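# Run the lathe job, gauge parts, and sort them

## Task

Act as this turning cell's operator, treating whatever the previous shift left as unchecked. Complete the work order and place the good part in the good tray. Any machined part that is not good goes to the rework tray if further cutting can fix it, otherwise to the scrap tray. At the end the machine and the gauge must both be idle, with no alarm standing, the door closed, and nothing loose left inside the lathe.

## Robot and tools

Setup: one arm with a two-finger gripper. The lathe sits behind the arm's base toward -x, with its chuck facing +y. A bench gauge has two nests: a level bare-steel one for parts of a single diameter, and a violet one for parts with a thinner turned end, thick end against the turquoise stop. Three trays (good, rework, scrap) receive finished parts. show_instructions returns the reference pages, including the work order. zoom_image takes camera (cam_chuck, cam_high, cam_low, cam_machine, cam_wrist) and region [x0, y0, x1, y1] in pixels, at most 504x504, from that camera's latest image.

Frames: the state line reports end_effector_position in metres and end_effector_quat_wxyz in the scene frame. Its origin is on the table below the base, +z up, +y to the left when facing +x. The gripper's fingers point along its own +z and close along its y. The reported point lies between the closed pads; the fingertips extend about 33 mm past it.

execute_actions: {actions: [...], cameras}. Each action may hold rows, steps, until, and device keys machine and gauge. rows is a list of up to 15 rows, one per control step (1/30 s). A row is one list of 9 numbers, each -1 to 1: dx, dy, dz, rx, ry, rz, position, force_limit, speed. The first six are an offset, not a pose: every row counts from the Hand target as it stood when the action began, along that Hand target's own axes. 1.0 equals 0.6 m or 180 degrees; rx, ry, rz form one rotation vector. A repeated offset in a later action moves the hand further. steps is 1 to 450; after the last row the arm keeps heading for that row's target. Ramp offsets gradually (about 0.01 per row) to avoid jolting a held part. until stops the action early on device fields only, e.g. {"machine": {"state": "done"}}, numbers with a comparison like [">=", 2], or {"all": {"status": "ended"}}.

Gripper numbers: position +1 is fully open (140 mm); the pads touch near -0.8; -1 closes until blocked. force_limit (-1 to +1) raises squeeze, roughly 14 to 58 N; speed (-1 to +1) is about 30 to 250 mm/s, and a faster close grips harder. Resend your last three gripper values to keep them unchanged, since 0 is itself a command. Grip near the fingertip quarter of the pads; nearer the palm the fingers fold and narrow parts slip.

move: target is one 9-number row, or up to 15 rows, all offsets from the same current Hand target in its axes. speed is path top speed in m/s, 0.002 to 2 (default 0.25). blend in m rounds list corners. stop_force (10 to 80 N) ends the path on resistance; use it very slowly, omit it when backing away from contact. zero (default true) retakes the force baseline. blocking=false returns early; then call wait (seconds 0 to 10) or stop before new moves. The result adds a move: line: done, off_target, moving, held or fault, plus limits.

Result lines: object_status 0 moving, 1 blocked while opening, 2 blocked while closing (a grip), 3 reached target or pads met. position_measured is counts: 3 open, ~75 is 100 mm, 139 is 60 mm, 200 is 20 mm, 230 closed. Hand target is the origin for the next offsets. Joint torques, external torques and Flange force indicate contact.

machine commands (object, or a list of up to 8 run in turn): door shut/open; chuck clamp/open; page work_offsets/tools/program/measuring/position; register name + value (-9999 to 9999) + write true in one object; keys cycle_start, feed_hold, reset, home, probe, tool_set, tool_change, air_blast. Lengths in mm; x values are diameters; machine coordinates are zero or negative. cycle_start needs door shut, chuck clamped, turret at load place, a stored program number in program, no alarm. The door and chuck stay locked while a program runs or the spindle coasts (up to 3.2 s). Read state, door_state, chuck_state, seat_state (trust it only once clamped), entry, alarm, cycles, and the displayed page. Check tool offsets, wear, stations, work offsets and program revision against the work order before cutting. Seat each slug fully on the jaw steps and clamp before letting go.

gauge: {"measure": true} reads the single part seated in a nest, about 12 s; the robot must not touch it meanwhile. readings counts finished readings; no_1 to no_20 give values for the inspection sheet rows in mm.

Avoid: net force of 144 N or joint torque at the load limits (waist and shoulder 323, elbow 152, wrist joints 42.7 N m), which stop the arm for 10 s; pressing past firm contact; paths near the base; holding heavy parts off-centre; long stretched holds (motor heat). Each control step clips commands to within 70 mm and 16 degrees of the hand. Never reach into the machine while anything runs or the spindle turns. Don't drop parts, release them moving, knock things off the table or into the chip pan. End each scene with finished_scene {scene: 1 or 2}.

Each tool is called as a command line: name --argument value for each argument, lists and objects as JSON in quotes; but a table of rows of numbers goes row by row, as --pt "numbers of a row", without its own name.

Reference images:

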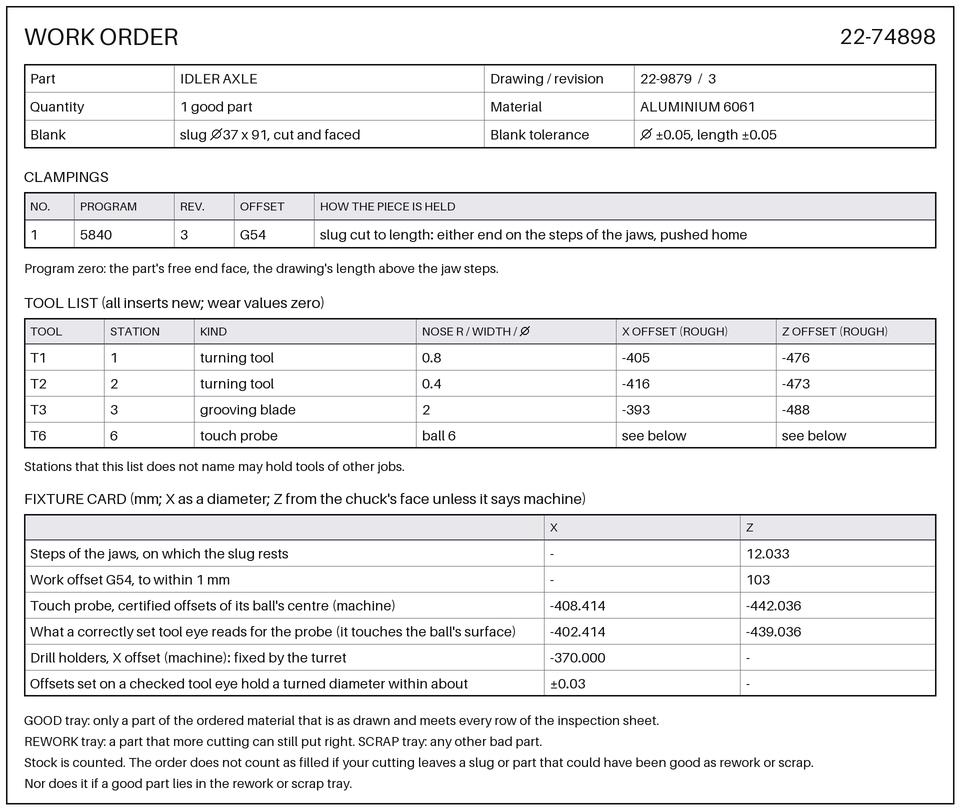

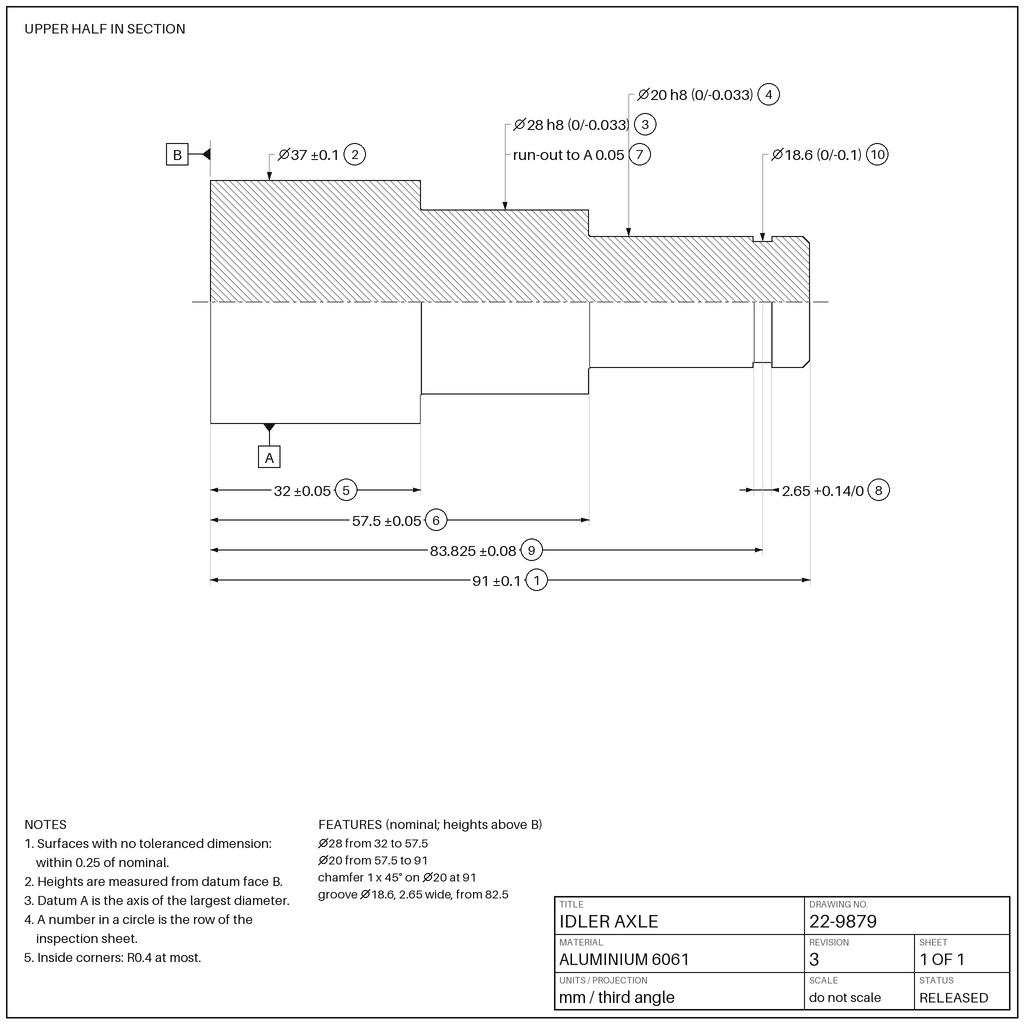

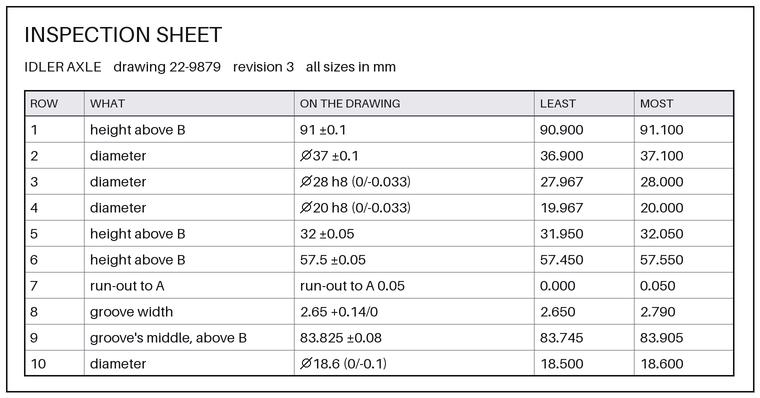

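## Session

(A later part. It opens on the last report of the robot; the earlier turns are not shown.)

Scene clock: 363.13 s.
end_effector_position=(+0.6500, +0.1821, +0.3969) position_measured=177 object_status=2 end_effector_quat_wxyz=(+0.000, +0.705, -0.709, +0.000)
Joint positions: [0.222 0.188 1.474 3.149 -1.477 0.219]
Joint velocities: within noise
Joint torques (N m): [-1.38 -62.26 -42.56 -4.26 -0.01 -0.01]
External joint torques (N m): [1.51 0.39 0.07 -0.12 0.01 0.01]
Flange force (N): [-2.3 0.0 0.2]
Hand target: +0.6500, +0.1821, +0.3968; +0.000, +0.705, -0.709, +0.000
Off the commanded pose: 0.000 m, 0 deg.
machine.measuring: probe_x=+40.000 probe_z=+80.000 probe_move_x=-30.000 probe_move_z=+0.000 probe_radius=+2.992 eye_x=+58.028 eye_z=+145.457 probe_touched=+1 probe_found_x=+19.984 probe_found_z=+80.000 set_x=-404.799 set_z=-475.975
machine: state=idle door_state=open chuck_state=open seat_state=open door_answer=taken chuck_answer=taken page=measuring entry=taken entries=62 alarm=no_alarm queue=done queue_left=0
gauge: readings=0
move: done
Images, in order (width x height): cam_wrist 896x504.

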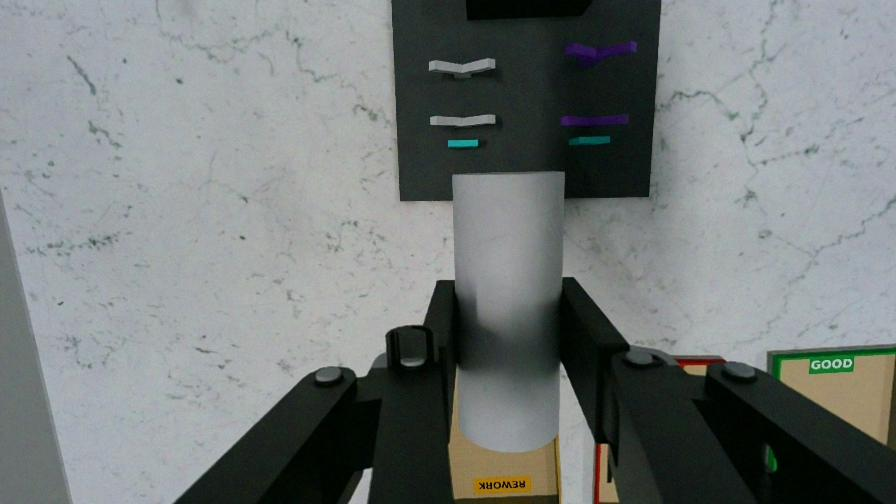

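move --target '[0,-0.055,0.245,0,0,0.0028,-1,0,-1]' --speed 0.2 --cameras '["cam_wrist"]'

zoom_image --camera "cam_wrist" --region '[400, 0, 700, 210]'

Scene clock: 367.63 s.
end_effector_position=(+0.6830, +0.1820, +0.2499) position_measured=177 object_status=2 end_effector_quat_wxyz=(+0.000, +0.702, -0.712, +0.000)
Joint positions: [0.213 0.289 1.616 3.149 -1.235 0.217]
Joint velocities: within noise
Joint torques (N m): [-1.38 -72.26 -40.26 -4.04 0.02 0.04]
External joint torques (N m): [1.7 2.47 -0.12 -0.12 -0.02 -0.04]
Flange force (N): [-3.4 -3.4 1.2]
Hand target: +0.6830, +0.1820, +0.2498; +0.000, +0.702, -0.712, +0.000
Off the commanded pose: 0.000 m, 0 deg.
machine.measuring: probe_x=+40.000 probe_z=+80.000 probe_move_x=-30.000 probe_move_z=+0.000 probe_radius=+2.992 eye_x=+58.028 eye_z=+145.457 probe_touched=+1 probe_found_x=+19.984 probe_found_z=+80.000 set_x=-404.799 set_z=-475.975
machine: state=idle door_state=open chuck_state=open seat_state=open door_answer=taken chuck_answer=taken page=measuring entry=taken entries=62 alarm=no_alarm queue=done queue_left=0
gauge: readings=0
move: done
Images, in order (width x height): cam_wrist 896x504.

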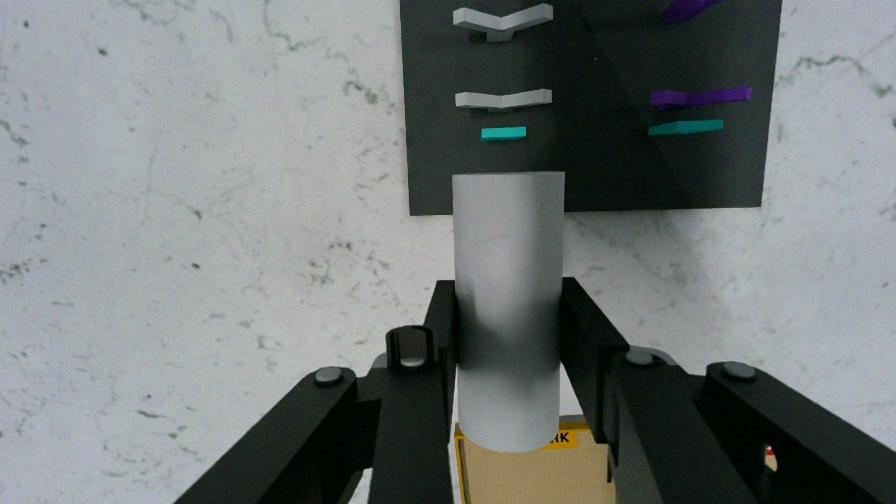

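Scaled by 1.680 from the camera's 896x504 image, which has a finer 1280x720 frame.

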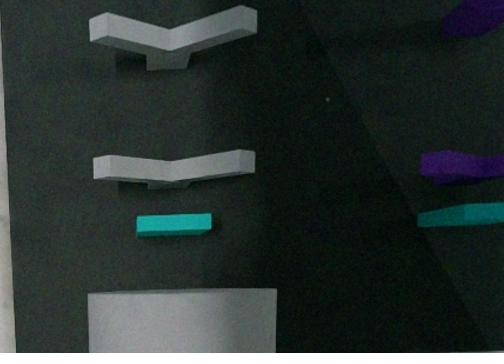

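move --pt "0.2267 0.001 0 0 0 0 -1 0 -1" --pt "0.2267 0.001 0.235 0 0 0 -1 0 -1" --speed '[0.2,0.1]' --blend '[0.03,0]' --cameras '["cam_wrist","cam_low","cam_high"]'

zoom_image --camera "cam_low" --region '[300, 150, 700, 400]'

Scene clock: 375.30 s.
end_effector_position=(+0.6805, +0.0460, +0.1089) position_measured=177 object_status=2 end_effector_quat_wxyz=(+0.000, +0.702, -0.712, +0.000)
Joint positions: [0.019 0.358 1.805 3.15 -0.979 0.021]
Joint velocities: within noise
Joint torques (N m): [-1.33 -75.72 -35.57 -3.52 0.1 0.03]
External joint torques (N m): [1.52 3.55 0 -0.15 -0.1 -0.03]
Flange force (N): [-2.5 -4.9 3.1]
Hand target: +0.6805, +0.0460, +0.1088; +0.000, +0.702, -0.712, +0.000
Off the commanded pose: 0.000 m, 0 deg.
machine.measuring: probe_x=+40.000 probe_z=+80.000 probe_move_x=-30.000 probe_move_z=+0.000 probe_radius=+2.992 eye_x=+58.028 eye_z=+145.457 probe_touched=+1 probe_found_x=+19.984 probe_found_z=+80.000 set_x=-404.799 set_z=-475.975
machine: state=idle door_state=open chuck_state=open seat_state=open door_answer=taken chuck_answer=taken page=measuring entry=taken entries=62 alarm=no_alarm queue=done queue_left=0
gauge: readings=0
move: done
Images, in order (width x height): cam_high 896x504, cam_low 896x504, cam_wrist 896x504.

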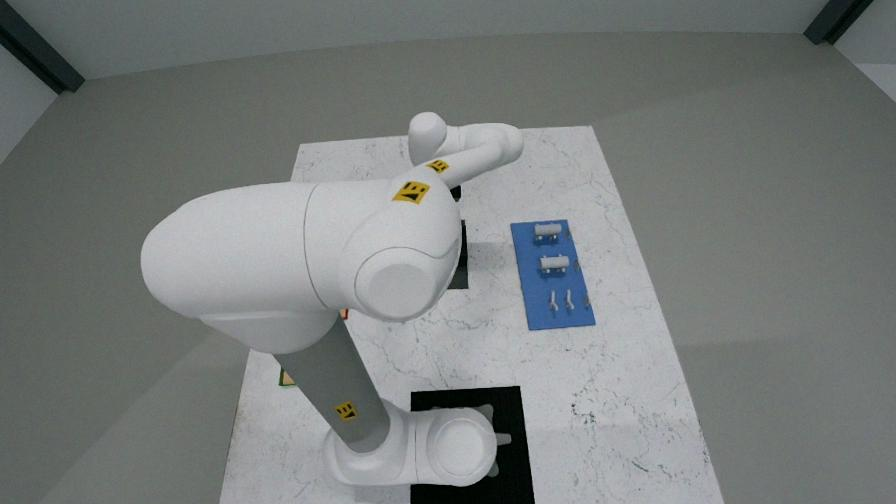

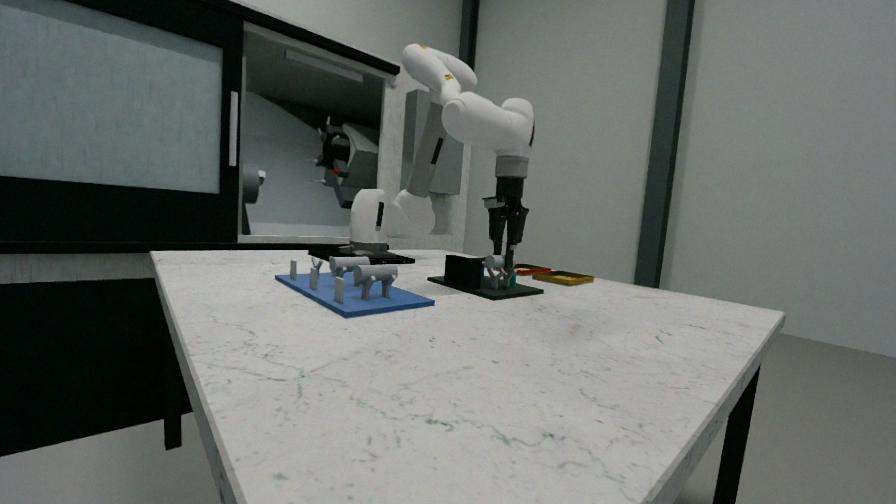

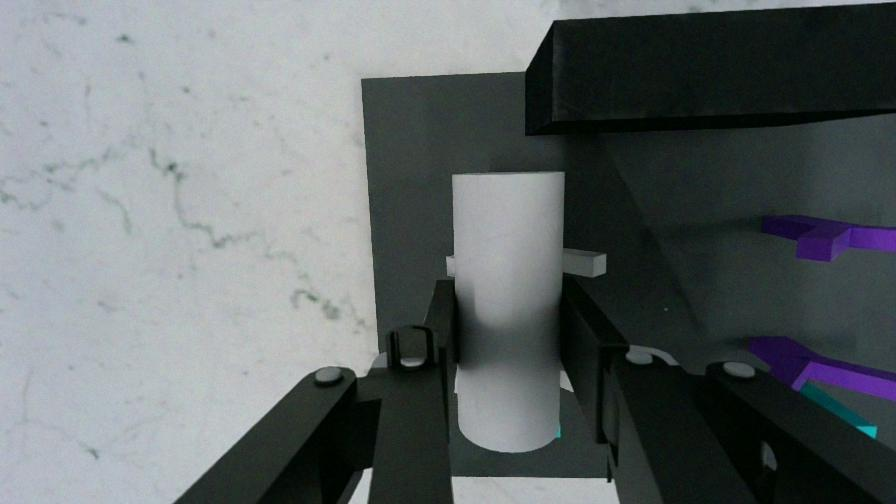

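Scaled by 1.260 from the camera's 896x504 image, which has a finer 1280x720 frame.

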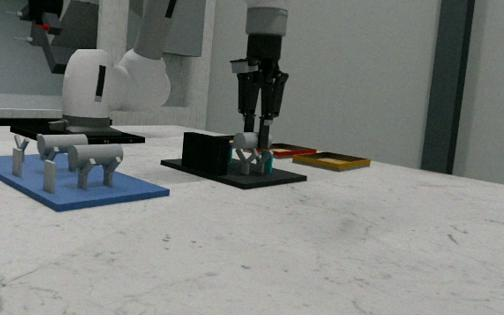

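zoom_image --camera "cam_wrist" --region '[400, 160, 640, 460]'

Scaled by 1.680 from the camera's 896x504 image, which has a finer 1280x720 frame.

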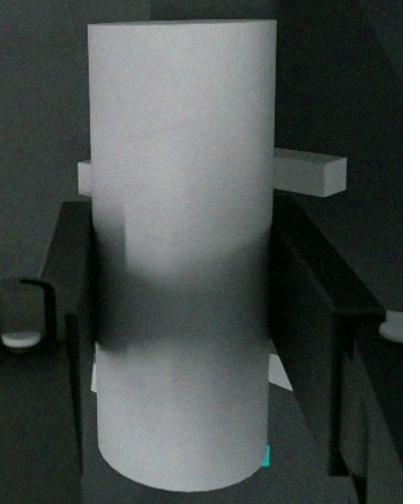

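move --target '[0,0.015,0,0,0,0,-1,0,-1]' --speed 0.05 --cameras '["cam_wrist"]'

zoom_image --camera "cam_wrist" --region '[400, 160, 640, 460]'

Scene clock: 383.47 s.
end_effector_position=(+0.6716, +0.0461, +0.1088) position_measured=177 object_status=2 end_effector_quat_wxyz=(+0.000, +0.702, -0.712, +0.000)
Joint positions: [0.02 0.345 1.823 3.15 -0.973 0.021]
Joint velocities: within noise
Joint torques (N m): [-1.63 -74.42 -35.46 -3.57 -0.05 -0.01]
External joint torques (N m): [1.77 4.22 0.14 -0.08 0.06 0.01]
Flange force (N): [-3.0 -5.4 4.2]
Hand target: +0.6715, +0.0461, +0.1088; +0.000, +0.702, -0.712, +0.000
Off the commanded pose: 0.000 m, 0 deg.
machine.measuring: probe_x=+40.000 probe_z=+80.000 probe_move_x=-30.000 probe_move_z=+0.000 probe_radius=+2.992 eye_x=+58.028 eye_z=+145.457 probe_touched=+1 probe_found_x=+19.984 probe_found_z=+80.000 set_x=-404.799 set_z=-475.975
machine: state=idle door_state=open chuck_state=open seat_state=open door_answer=taken chuck_answer=taken page=measuring entry=taken entries=62 alarm=no_alarm queue=done queue_left=0
gauge: readings=0
move: done
Images, in order (width x height): cam_wrist 896x504.

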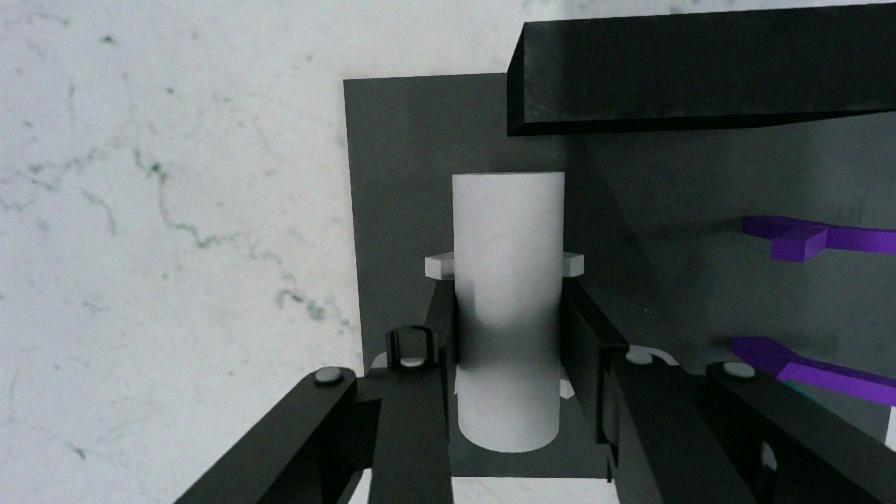

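Scaled by 1.680 from the camera's 896x504 image, which has a finer 1280x720 frame.

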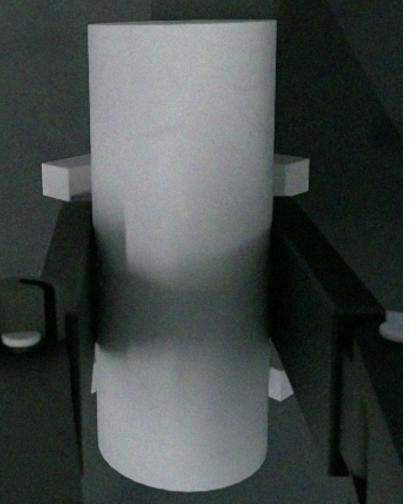

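move --target '[0,0,0.055,0,0,0,-1,0,-1]' --speed 0.008 --stop_force 10 --cameras '["cam_wrist","cam_low"]'

Scene clock: 386.17 s.
end_effector_position=(+0.6716, +0.0461, +0.1013) position_measured=177 object_status=2 end_effector_quat_wxyz=(+0.000, +0.702, -0.712, +0.000)
Joint positions: [0.02 0.353 1.829 3.151 -0.96 0.022]
Joint velocities: within noise
Joint torques (N m): [-1.67 -62.26 -29.4 -3.26 0.95 -0.02]
External joint torques (N m): [1.81 -8.1 -5.5 -0.34 -0.94 0.02]
Flange force (N): [-2.9 -0.5 -13.7]
Hand target: +0.6716, +0.0461, +0.1013; +0.000, +0.702, -0.712, +0.000 (not the last commanded pose)
Off the commanded pose: 0.025 m, 0 deg.
machine.measuring: probe_x=+40.000 probe_z=+80.000 probe_move_x=-30.000 probe_move_z=+0.000 probe_radius=+2.992 eye_x=+58.028 eye_z=+145.457 probe_touched=+1 probe_found_x=+19.984 probe_found_z=+80.000 set_x=-404.799 set_z=-475.975
machine: state=idle door_state=open chuck_state=open seat_state=open door_answer=taken chuck_answer=taken page=measuring entry=taken entries=62 alarm=no_alarm queue=done queue_left=0
gauge: readings=0
move: contact
Images, in order (width x height): cam_low 896x504, cam_wrist 896x504.

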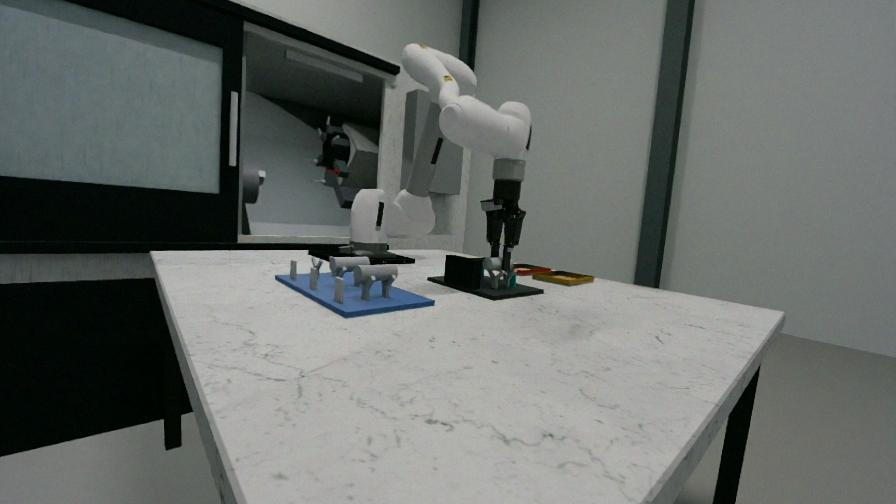

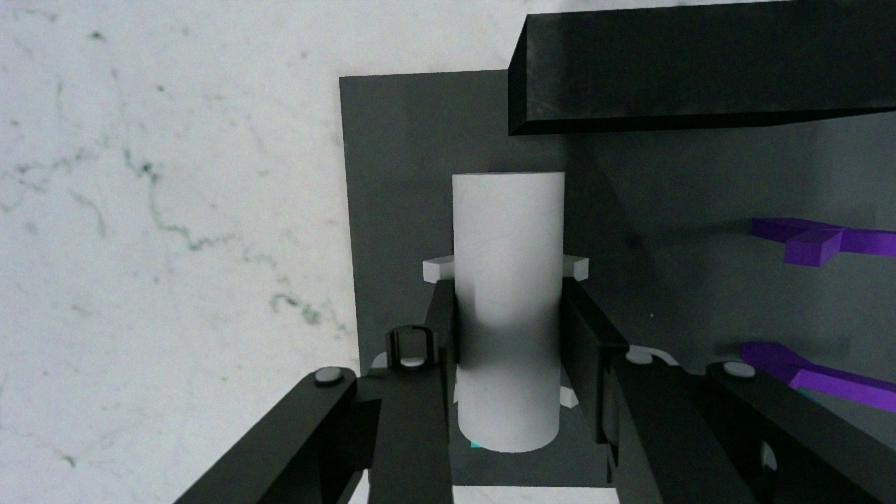

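zoom_image --camera "cam_low" --region '[420, 170, 560, 310]'

zoom_image --camera "cam_wrist" --region '[420, 230, 620, 470]'

Scaled by 3.600 from the camera's 896x504 image, which has a finer 1280x720 frame.

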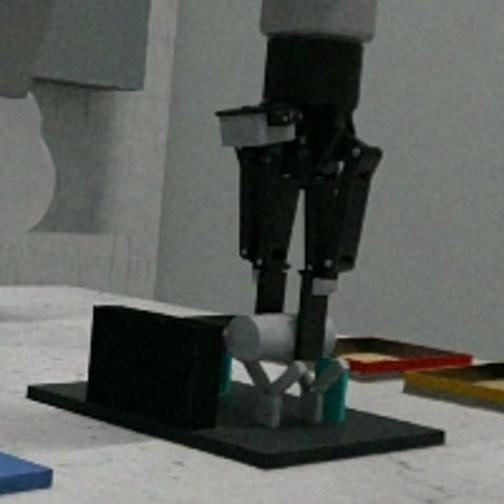

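Scaled by 2.100 from the camera's 896x504 image, which has a finer 1280x720 frame.

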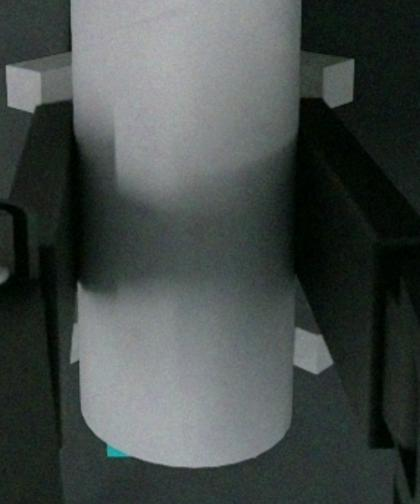

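move --pt "0 0 -0.01 0 0 0 -1 0 -1" --pt "0.01 0 -0.01 0 0 0 -1 0 -1" --speed 0.03 --cameras '[]'

move --target '[0,0,0.055,0,0,0,-1,0,-1]' --speed 0.008 --stop_force 10 --cameras '["cam_wrist","cam_low"]'

zoom_image --camera "cam_low" --region '[420, 170, 560, 310]'

Scene clock: 391.20 s.
end_effector_position=(+0.6715, +0.0402, +0.1074) position_measured=177 object_status=2 end_effector_quat_wxyz=(+0.000, +0.702, -0.712, +0.000)
Joint positions: [0.011 0.346 1.825 3.15 -0.97 0.013]
Joint velocities: within noise
Joint torques (N m): [-2.01 -73.51 -35.82 -3.53 0.03 0.24]
External joint torques (N m): [2.48 2.62 0.46 -0.11 -0.02 -0.24]
Flange force (N): [-3.5 -2.6 2.8]
Hand target: +0.6715, +0.0401, +0.1073; +0.000, +0.702, -0.712, +0.000
Off the commanded pose: 0.000 m, 0 deg.
machine.measuring: probe_x=+40.000 probe_z=+80.000 probe_move_x=-30.000 probe_move_z=+0.000 probe_radius=+2.992 eye_x=+58.028 eye_z=+145.457 probe_touched=+1 probe_found_x=+19.984 probe_found_z=+80.000 set_x=-404.799 set_z=-475.975
machine: state=idle door_state=open chuck_state=open seat_state=open door_answer=taken chuck_answer=taken page=measuring entry=taken entries=62 alarm=no_alarm queue=done queue_left=0
gauge: readings=0
move: done
No camera images: "cameras" was empty.

Scene clock: 392.53 s.
end_effector_position=(+0.6716, +0.0401, +0.1016) position_measured=177 object_status=2 end_effector_quat_wxyz=(+0.000, +0.702, -0.712, +0.000)
Joint positions: [0.011 0.352 1.83 3.151 -0.96 0.013]
Joint velocities: within noise
Joint torques (N m): [-2.02 -59.3 -28.54 -3.37 1.51 0.02]
External joint torques (N m): [2.18 -11.62 -6.49 -0.24 -1.51 -0.02]
Flange force (N): [-3.2 2.0 -18.8]
Hand target: +0.6716, +0.0401, +0.1016; +0.000, +0.702, -0.712, +0.000 (not the last commanded pose)
Off the commanded pose: 0.027 m, 0 deg.
machine.measuring: probe_x=+40.000 probe_z=+80.000 probe_move_x=-30.000 probe_move_z=+0.000 probe_radius=+2.992 eye_x=+58.028 eye_z=+145.457 probe_touched=+1 probe_found_x=+19.984 probe_found_z=+80.000 set_x=-404.799 set_z=-475.975
machine: state=idle door_state=open chuck_state=open seat_state=open door_answer=taken chuck_answer=taken page=measuring entry=taken entries=62 alarm=no_alarm queue=done queue_left=0
gauge: readings=0
move: contact
Images, in order (width x height): cam_low 896x504, cam_wrist 896x504.

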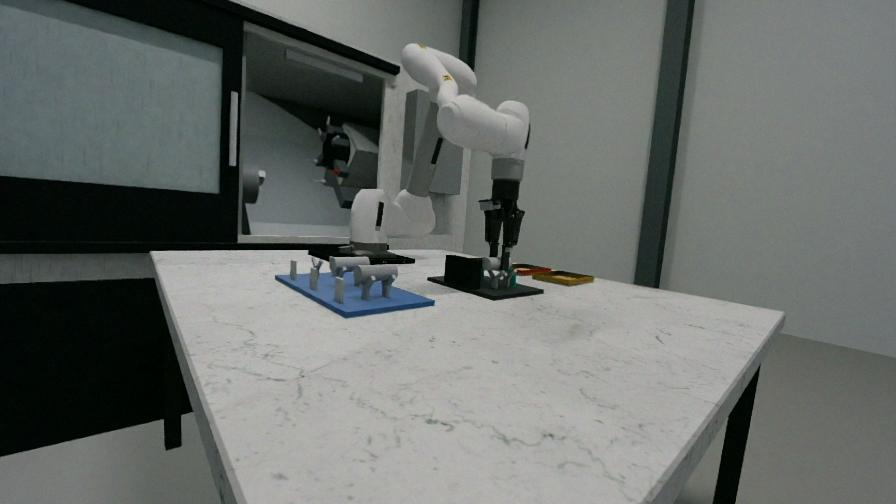

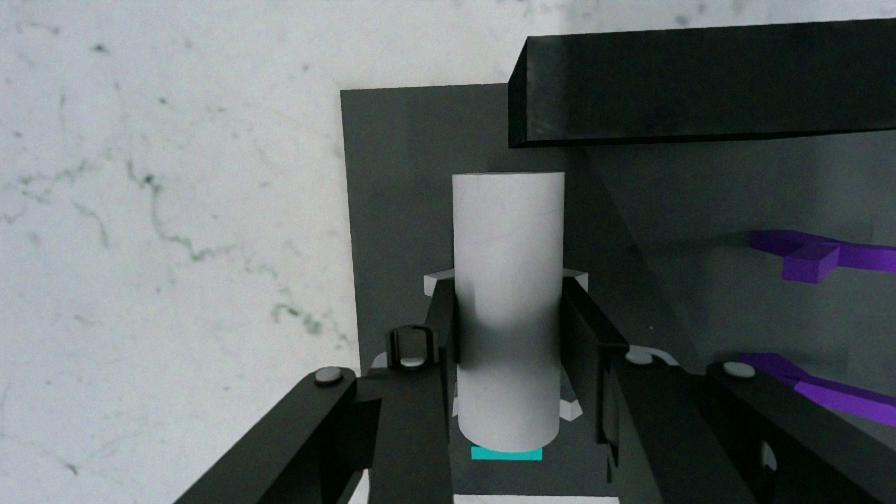

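Scaled by 3.600 from the camera's 896x504 image, which has a finer 1280x720 frame.

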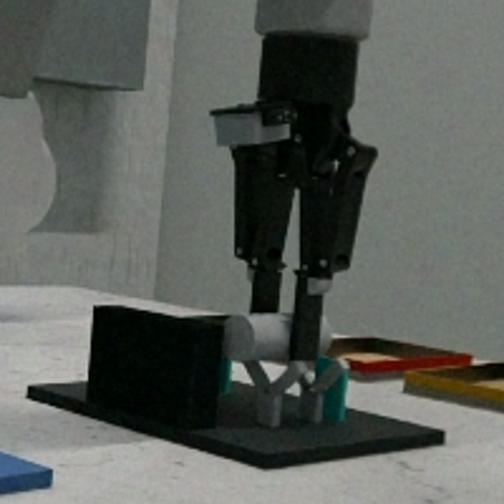

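move --target '[0,0,-0.003,0,0,0,-1,0,-1]' --speed 0.01 --cameras '[]'

move --target '[-0.03,0,0,0,0,0,-1,0,-1]' --speed 0.005 --stop_force 10 --cameras '["cam_wrist","cam_low"]'

zoom_image --camera "cam_wrist" --region '[420, 230, 620, 470]'

zoom_image --camera "cam_low" --region '[420, 170, 560, 310]'

Scene clock: 394.47 s.
end_effector_position=(+0.6716, +0.0401, +0.1034) position_measured=177 object_status=2 end_effector_quat_wxyz=(+0.000, +0.702, -0.712, +0.000)
Joint positions: [0.011 0.35 1.828 3.151 -0.963 0.013]
Joint velocities: within noise
Joint torques (N m): [-1.6 -73.79 -35.2 -3.49 -0.02 0.05]
External joint torques (N m): [1.89 3.05 0.12 -0.13 0.03 -0.05]
Flange force (N): [-3.0 -3.9 3.1]
Hand target: +0.6716, +0.0401, +0.1034; +0.000, +0.702, -0.712, +0.000
Off the commanded pose: 0.000 m, 0 deg.
machine.measuring: probe_x=+40.000 probe_z=+80.000 probe_move_x=-30.000 probe_move_z=+0.000 probe_radius=+2.992 eye_x=+58.028 eye_z=+145.457 probe_touched=+1 probe_found_x=+19.984 probe_found_z=+80.000 set_x=-404.799 set_z=-475.975
machine: state=idle door_state=open chuck_state=open seat_state=open door_answer=taken chuck_answer=taken page=measuring entry=taken entries=62 alarm=no_alarm queue=done queue_left=0
gauge: readings=0
move: done
No camera images: "cameras" was empty.

Scene clock: 398.77 s.
end_effector_position=(+0.6718, +0.0581, +0.1034) position_measured=177 object_status=2 end_effector_quat_wxyz=(+0.000, +0.702, -0.712, +0.000)
Joint positions: [0.038 0.352 1.825 3.151 -0.964 0.039]
Joint velocities: within noise
Joint torques (N m): [-1.91 -73.86 -35.21 -3.46 0.02 0.04]
External joint torques (N m): [2.09 3.26 0.14 -0.15 -0.01 -0.04]
Flange force (N): [-3.4 -4.0 3.2]
Hand target: +0.6718, +0.0581, +0.1034; +0.000, +0.702, -0.712, +0.000
Off the commanded pose: 0.000 m, 0 deg.
machine.measuring: probe_x=+40.000 probe_z=+80.000 probe_move_x=-30.000 probe_move_z=+0.000 probe_radius=+2.992 eye_x=+58.028 eye_z=+145.457 probe_touched=+1 probe_found_x=+19.984 probe_found_z=+80.000 set_x=-404.799 set_z=-475.975
machine: state=idle door_state=open chuck_state=open seat_state=open door_answer=taken chuck_answer=taken page=measuring entry=taken entries=62 alarm=no_alarm queue=done queue_left=0
gauge: readings=0
move: done
Images, in order (width x height): cam_low 896x504, cam_wrist 896x504.

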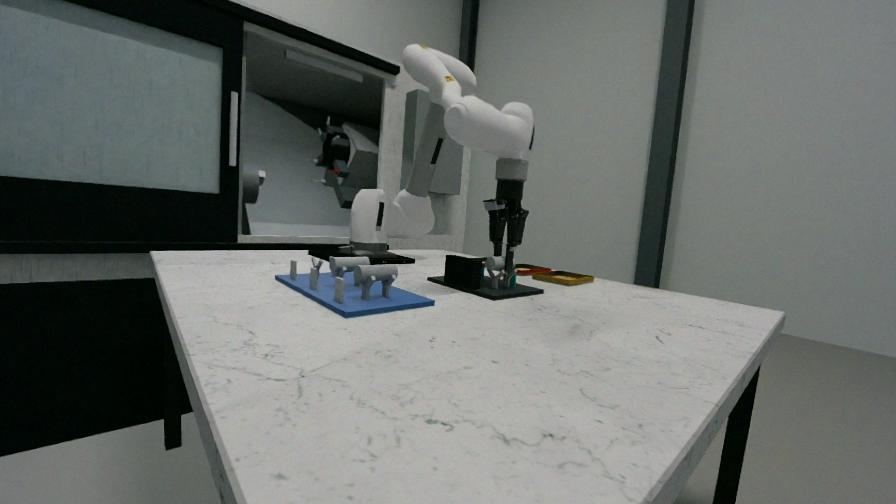

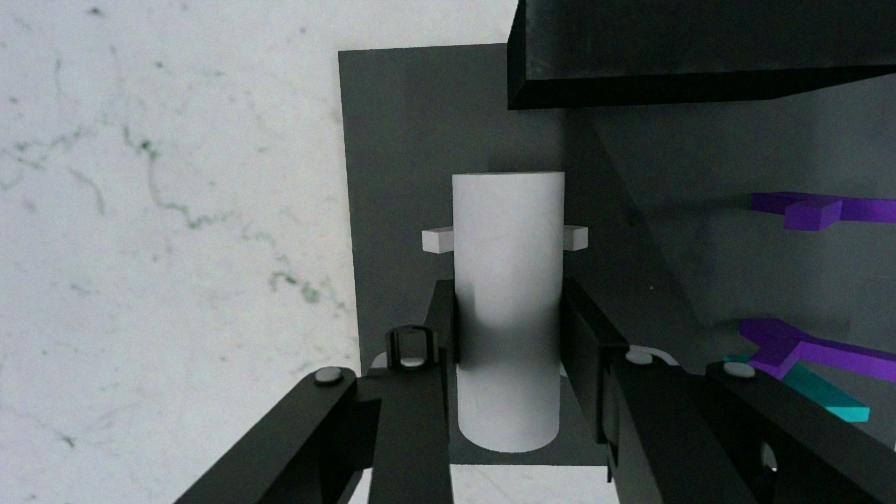

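Scaled by 2.100 from the camera's 896x504 image, which has a finer 1280x720 frame.

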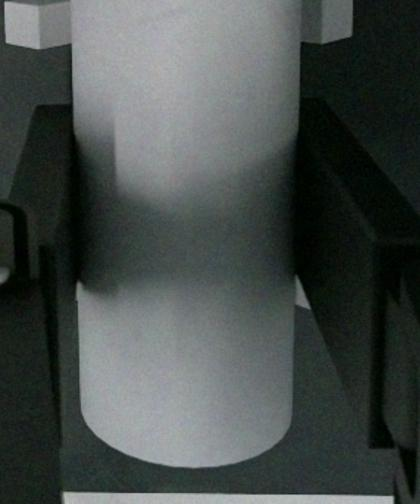

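Scaled by 3.600 from the camera's 896x504 image, which has a finer 1280x720 frame.

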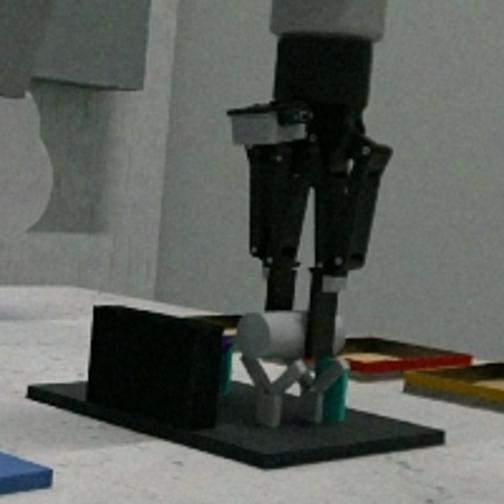

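move --pt "0 0 -0.01 0 0 0 -1 0 -1" --pt "0.0145 0 -0.01 0 0 0 -1 0 -1" --speed 0.04 --cameras '[]'

move --target '[0,0,0.055,0,0,0,-1,0,-1]' --speed 0.008 --stop_force 10 --cameras '["cam_wrist","cam_low"]'

zoom_image --camera "cam_low" --region '[420, 170, 560, 310]'

Scene clock: 406.13 s.
end_effector_position=(+0.6717, +0.0494, +0.1094) position_measured=177 object_status=2 end_effector_quat_wxyz=(+0.000, +0.702, -0.712, +0.000)
Joint positions: [0.025 0.345 1.822 3.15 -0.974 0.027]
Joint velocities: within noise
Joint torques (N m): [0.1 -73.37 -35.64 -3.47 -0.04 0.07]
External joint torques (N m): [0.11 3.16 0.34 -0.18 0.04 -0.07]
Flange force (N): [-0.3 -3.6 3.3]
Hand target: +0.6717, +0.0494, +0.1094; +0.000, +0.702, -0.712, +0.000
Off the commanded pose: 0.000 m, 0 deg.
machine.measuring: probe_x=+40.000 probe_z=+80.000 probe_move_x=-30.000 probe_move_z=+0.000 probe_radius=+2.992 eye_x=+58.028 eye_z=+145.457 probe_touched=+1 probe_found_x=+19.984 probe_found_z=+80.000 set_x=-404.799 set_z=-475.975
machine: state=idle door_state=open chuck_state=open seat_state=open door_answer=taken chuck_answer=taken page=measuring entry=taken entries=62 alarm=no_alarm queue=done queue_left=0
gauge: readings=0
move: done
No camera images: "cameras" was empty.

Scene clock: 409.50 s.
end_effector_position=(+0.6716, +0.0494, +0.0873) position_measured=177 object_status=2 end_effector_quat_wxyz=(+0.000, +0.702, -0.712, +0.000)
Joint positions: [0.025 0.366 1.839 3.151 -0.936 0.026]
Joint velocities: within noise
Joint torques (N m): [0.45 -63.16 -34.01 -2.55 3.96 0.03]
External joint torques (N m): [-0.27 -8.56 -0.42 -1 -3.96 -0.03]
Flange force (N): [1.0 8.0 -15.7]
Hand target: +0.6716, +0.0494, +0.0874; +0.000, +0.702, -0.712, +0.000 (not the last commanded pose)
Off the commanded pose: 0.011 m, 0 deg.
machine.measuring: probe_x=+40.000 probe_z=+80.000 probe_move_x=-30.000 probe_move_z=+0.000 probe_radius=+2.992 eye_x=+58.028 eye_z=+145.457 probe_touched=+1 probe_found_x=+19.984 probe_found_z=+80.000 set_x=-404.799 set_z=-475.975
machine: state=idle door_state=open chuck_state=open seat_state=open door_answer=taken chuck_answer=taken page=measuring entry=taken entries=62 alarm=no_alarm queue=done queue_left=0
gauge: readings=0
move: contact
Images, in order (width x height): cam_low 896x504, cam_wrist 896x504.

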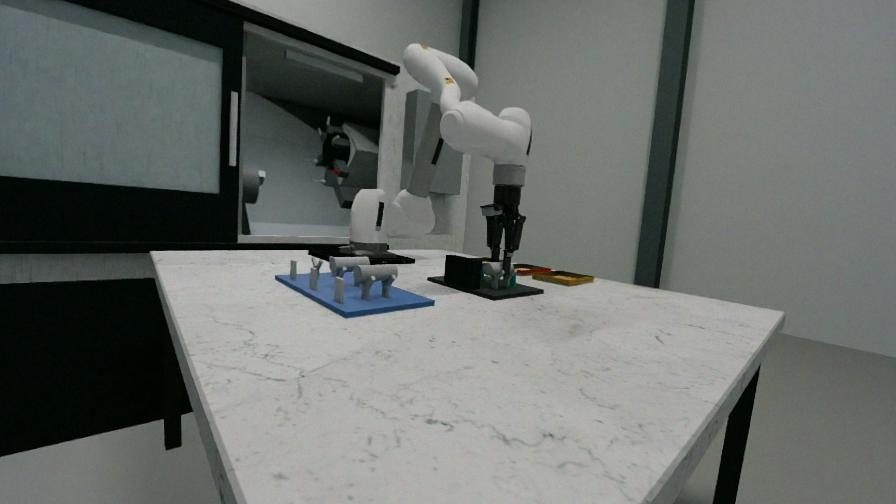

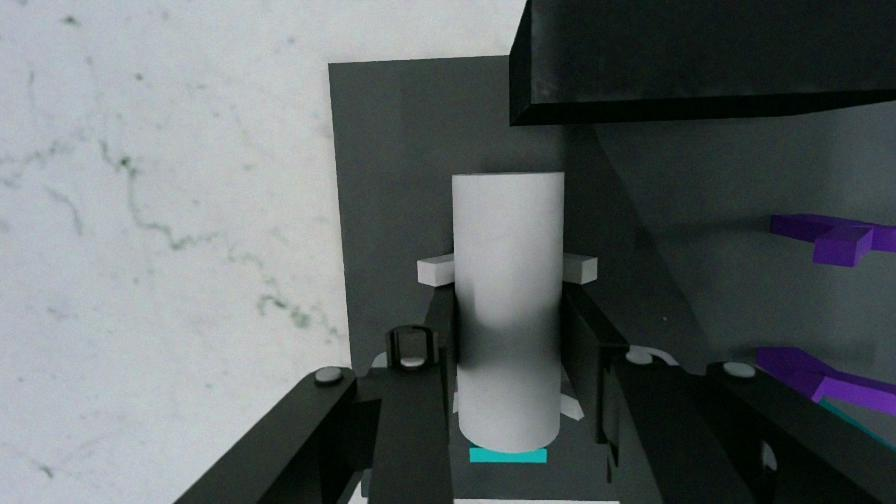

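Scaled by 3.600 from the camera's 896x504 image, which has a finer 1280x720 frame.

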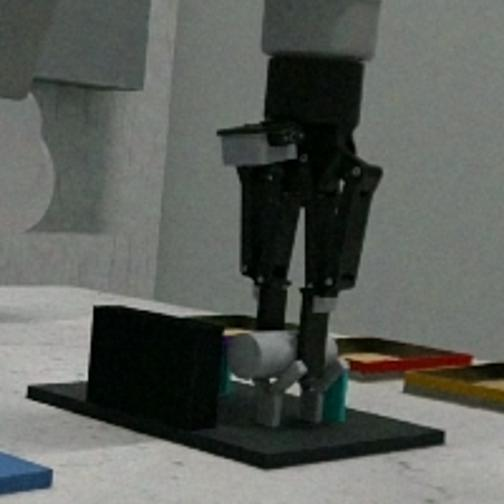

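move --target '[0,0,-0.002,0,0,0,-1,0,-1]' --speed 0.01 --cameras '[]'

move --target '[-0.015,0,0,0,0,0,-1,0,-1]' --speed 0.004 --stop_force 10 --cameras '["cam_wrist"]'

Scene clock: 410.73 s.
end_effector_position=(+0.6716, +0.0494, +0.0886) position_measured=177 object_status=2 end_effector_quat_wxyz=(+0.000, +0.702, -0.712, +0.000)
Joint positions: [0.025 0.365 1.838 3.151 -0.938 0.026]
Joint velocities: within noise
Joint torques (N m): [-1.27 -73.69 -34.56 -3.51 0.06 0.06]
External joint torques (N m): [1.58 2.16 0.07 -0.05 -0.05 -0.06]
Flange force (N): [-2.5 -2.7 2.1]
Hand target: +0.6716, +0.0494, +0.0886; +0.000, +0.702, -0.712, +0.000
Off the commanded pose: 0.000 m, 0 deg.
machine.measuring: probe_x=+40.000 probe_z=+80.000 probe_move_x=-30.000 probe_move_z=+0.000 probe_radius=+2.992 eye_x=+58.028 eye_z=+145.457 probe_touched=+1 probe_found_x=+19.984 probe_found_z=+80.000 set_x=-404.799 set_z=-475.975
machine: state=idle door_state=open chuck_state=open seat_state=open door_answer=taken chuck_answer=taken page=measuring entry=taken entries=62 alarm=no_alarm queue=done queue_left=0
gauge: readings=0
move: done
No camera images: "cameras" was empty.

Scene clock: 413.63 s.
end_effector_position=(+0.6718, +0.0584, +0.0886) position_measured=177 object_status=2 end_effector_quat_wxyz=(+0.000, +0.702, -0.712, +0.000)
Joint positions: [0.038 0.366 1.836 3.151 -0.938 0.04]
Joint velocities: within noise
Joint torques (N m): [-1.7 -74.38 -34.69 -3.44 -0.02 0.07]
External joint torques (N m): [1.99 2.67 0.2 -0.12 0.03 -0.07]
Flange force (N): [-3.1 -3.0 2.9]
Hand target: +0.6717, +0.0584, +0.0886; +0.000, +0.702, -0.712, +0.000
Off the commanded pose: 0.000 m, 0 deg.
machine.measuring: probe_x=+40.000 probe_z=+80.000 probe_move_x=-30.000 probe_move_z=+0.000 probe_radius=+2.992 eye_x=+58.028 eye_z=+145.457 probe_touched=+1 probe_found_x=+19.984 probe_found_z=+80.000 set_x=-404.799 set_z=-475.975
machine: state=idle door_state=open chuck_state=open seat_state=open door_answer=taken chuck_answer=taken page=measuring entry=taken entries=62 alarm=no_alarm queue=done queue_left=0
gauge: readings=0
move: done
Images, in order (width x height): cam_wrist 896x504.

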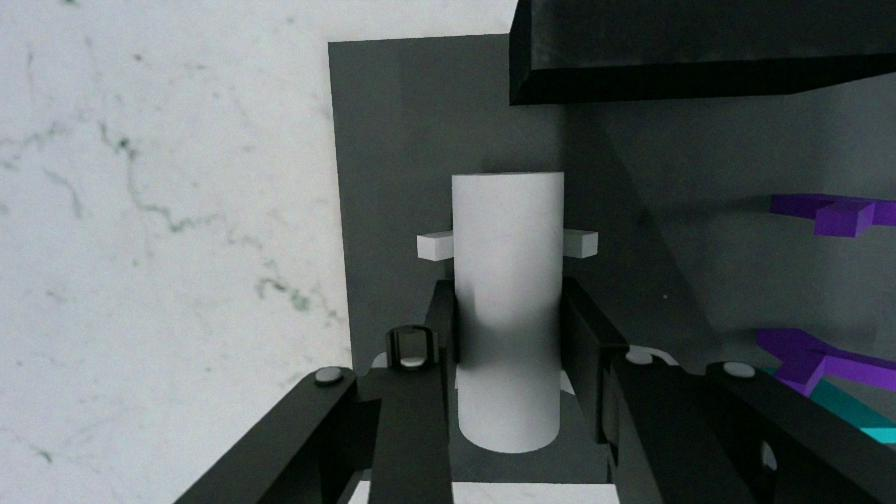

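move --target '[-0.02,0,0,0,0,0,-1,0,-1]' --speed 0.004 --stop_force 10 --cameras '["cam_wrist","cam_low"]'

zoom_image --camera "cam_low" --region '[420, 170, 560, 310]'

Scene clock: 418.20 s.
end_effector_position=(+0.6719, +0.0650, +0.0886) position_measured=177 object_status=2 end_effector_quat_wxyz=(+0.000, +0.702, -0.712, +0.000)
Joint positions: [0.048 0.367 1.835 3.15 -0.939 0.05]
Joint velocities: within noise
Joint torques (N m): [7.53 -72.88 -34.52 0.64 0.38 0.1]
External joint torques (N m): [-7.19 0.77 -0.06 -4.2 -0.38 -0.1]
Flange force (N): [10.6 -2.0 -0.1]
Hand target: +0.6719, +0.0650, +0.0886; +0.000, +0.702, -0.712, +0.000 (not the last commanded pose)
Off the commanded pose: 0.005 m, 0 deg.
machine.measuring: probe_x=+40.000 probe_z=+80.000 probe_move_x=-30.000 probe_move_z=+0.000 probe_radius=+2.992 eye_x=+58.028 eye_z=+145.457 probe_touched=+1 probe_found_x=+19.984 probe_found_z=+80.000 set_x=-404.799 set_z=-475.975
machine: state=idle door_state=open chuck_state=open seat_state=open door_answer=taken chuck_answer=taken page=measuring entry=taken entries=62 alarm=no_alarm queue=done queue_left=0
gauge: readings=0
move: contact
Images, in order (width x height): cam_low 896x504, cam_wrist 896x504.

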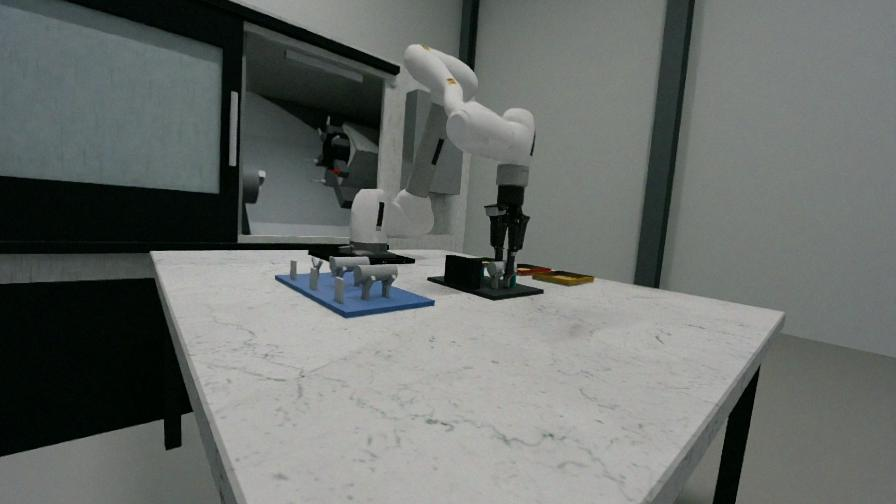

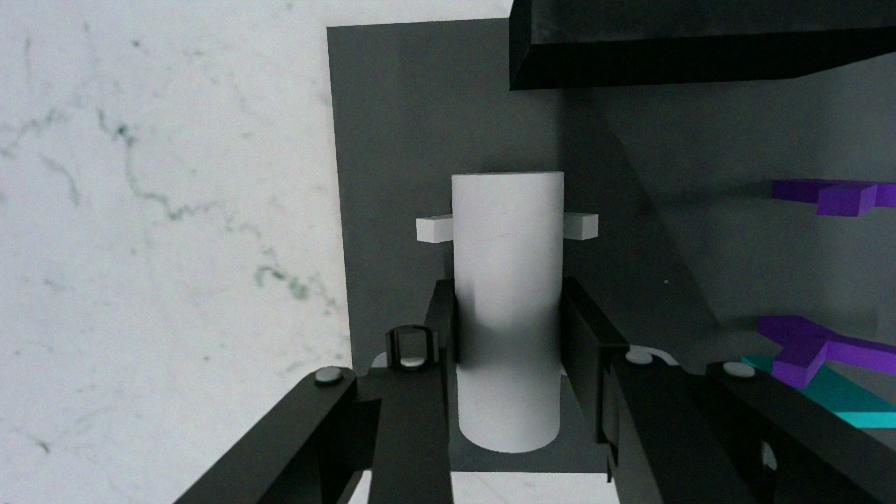

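Scaled by 3.600 from the camera's 896x504 image, which has a finer 1280x720 frame.

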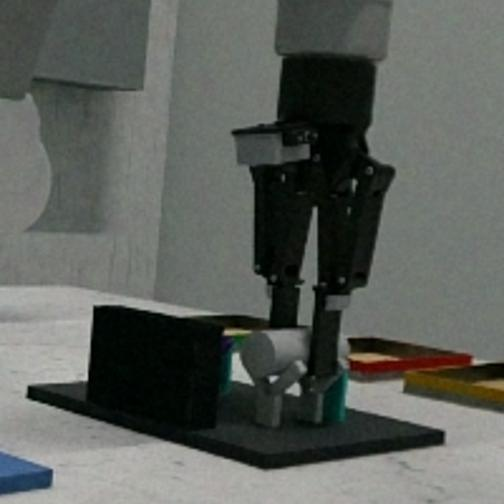

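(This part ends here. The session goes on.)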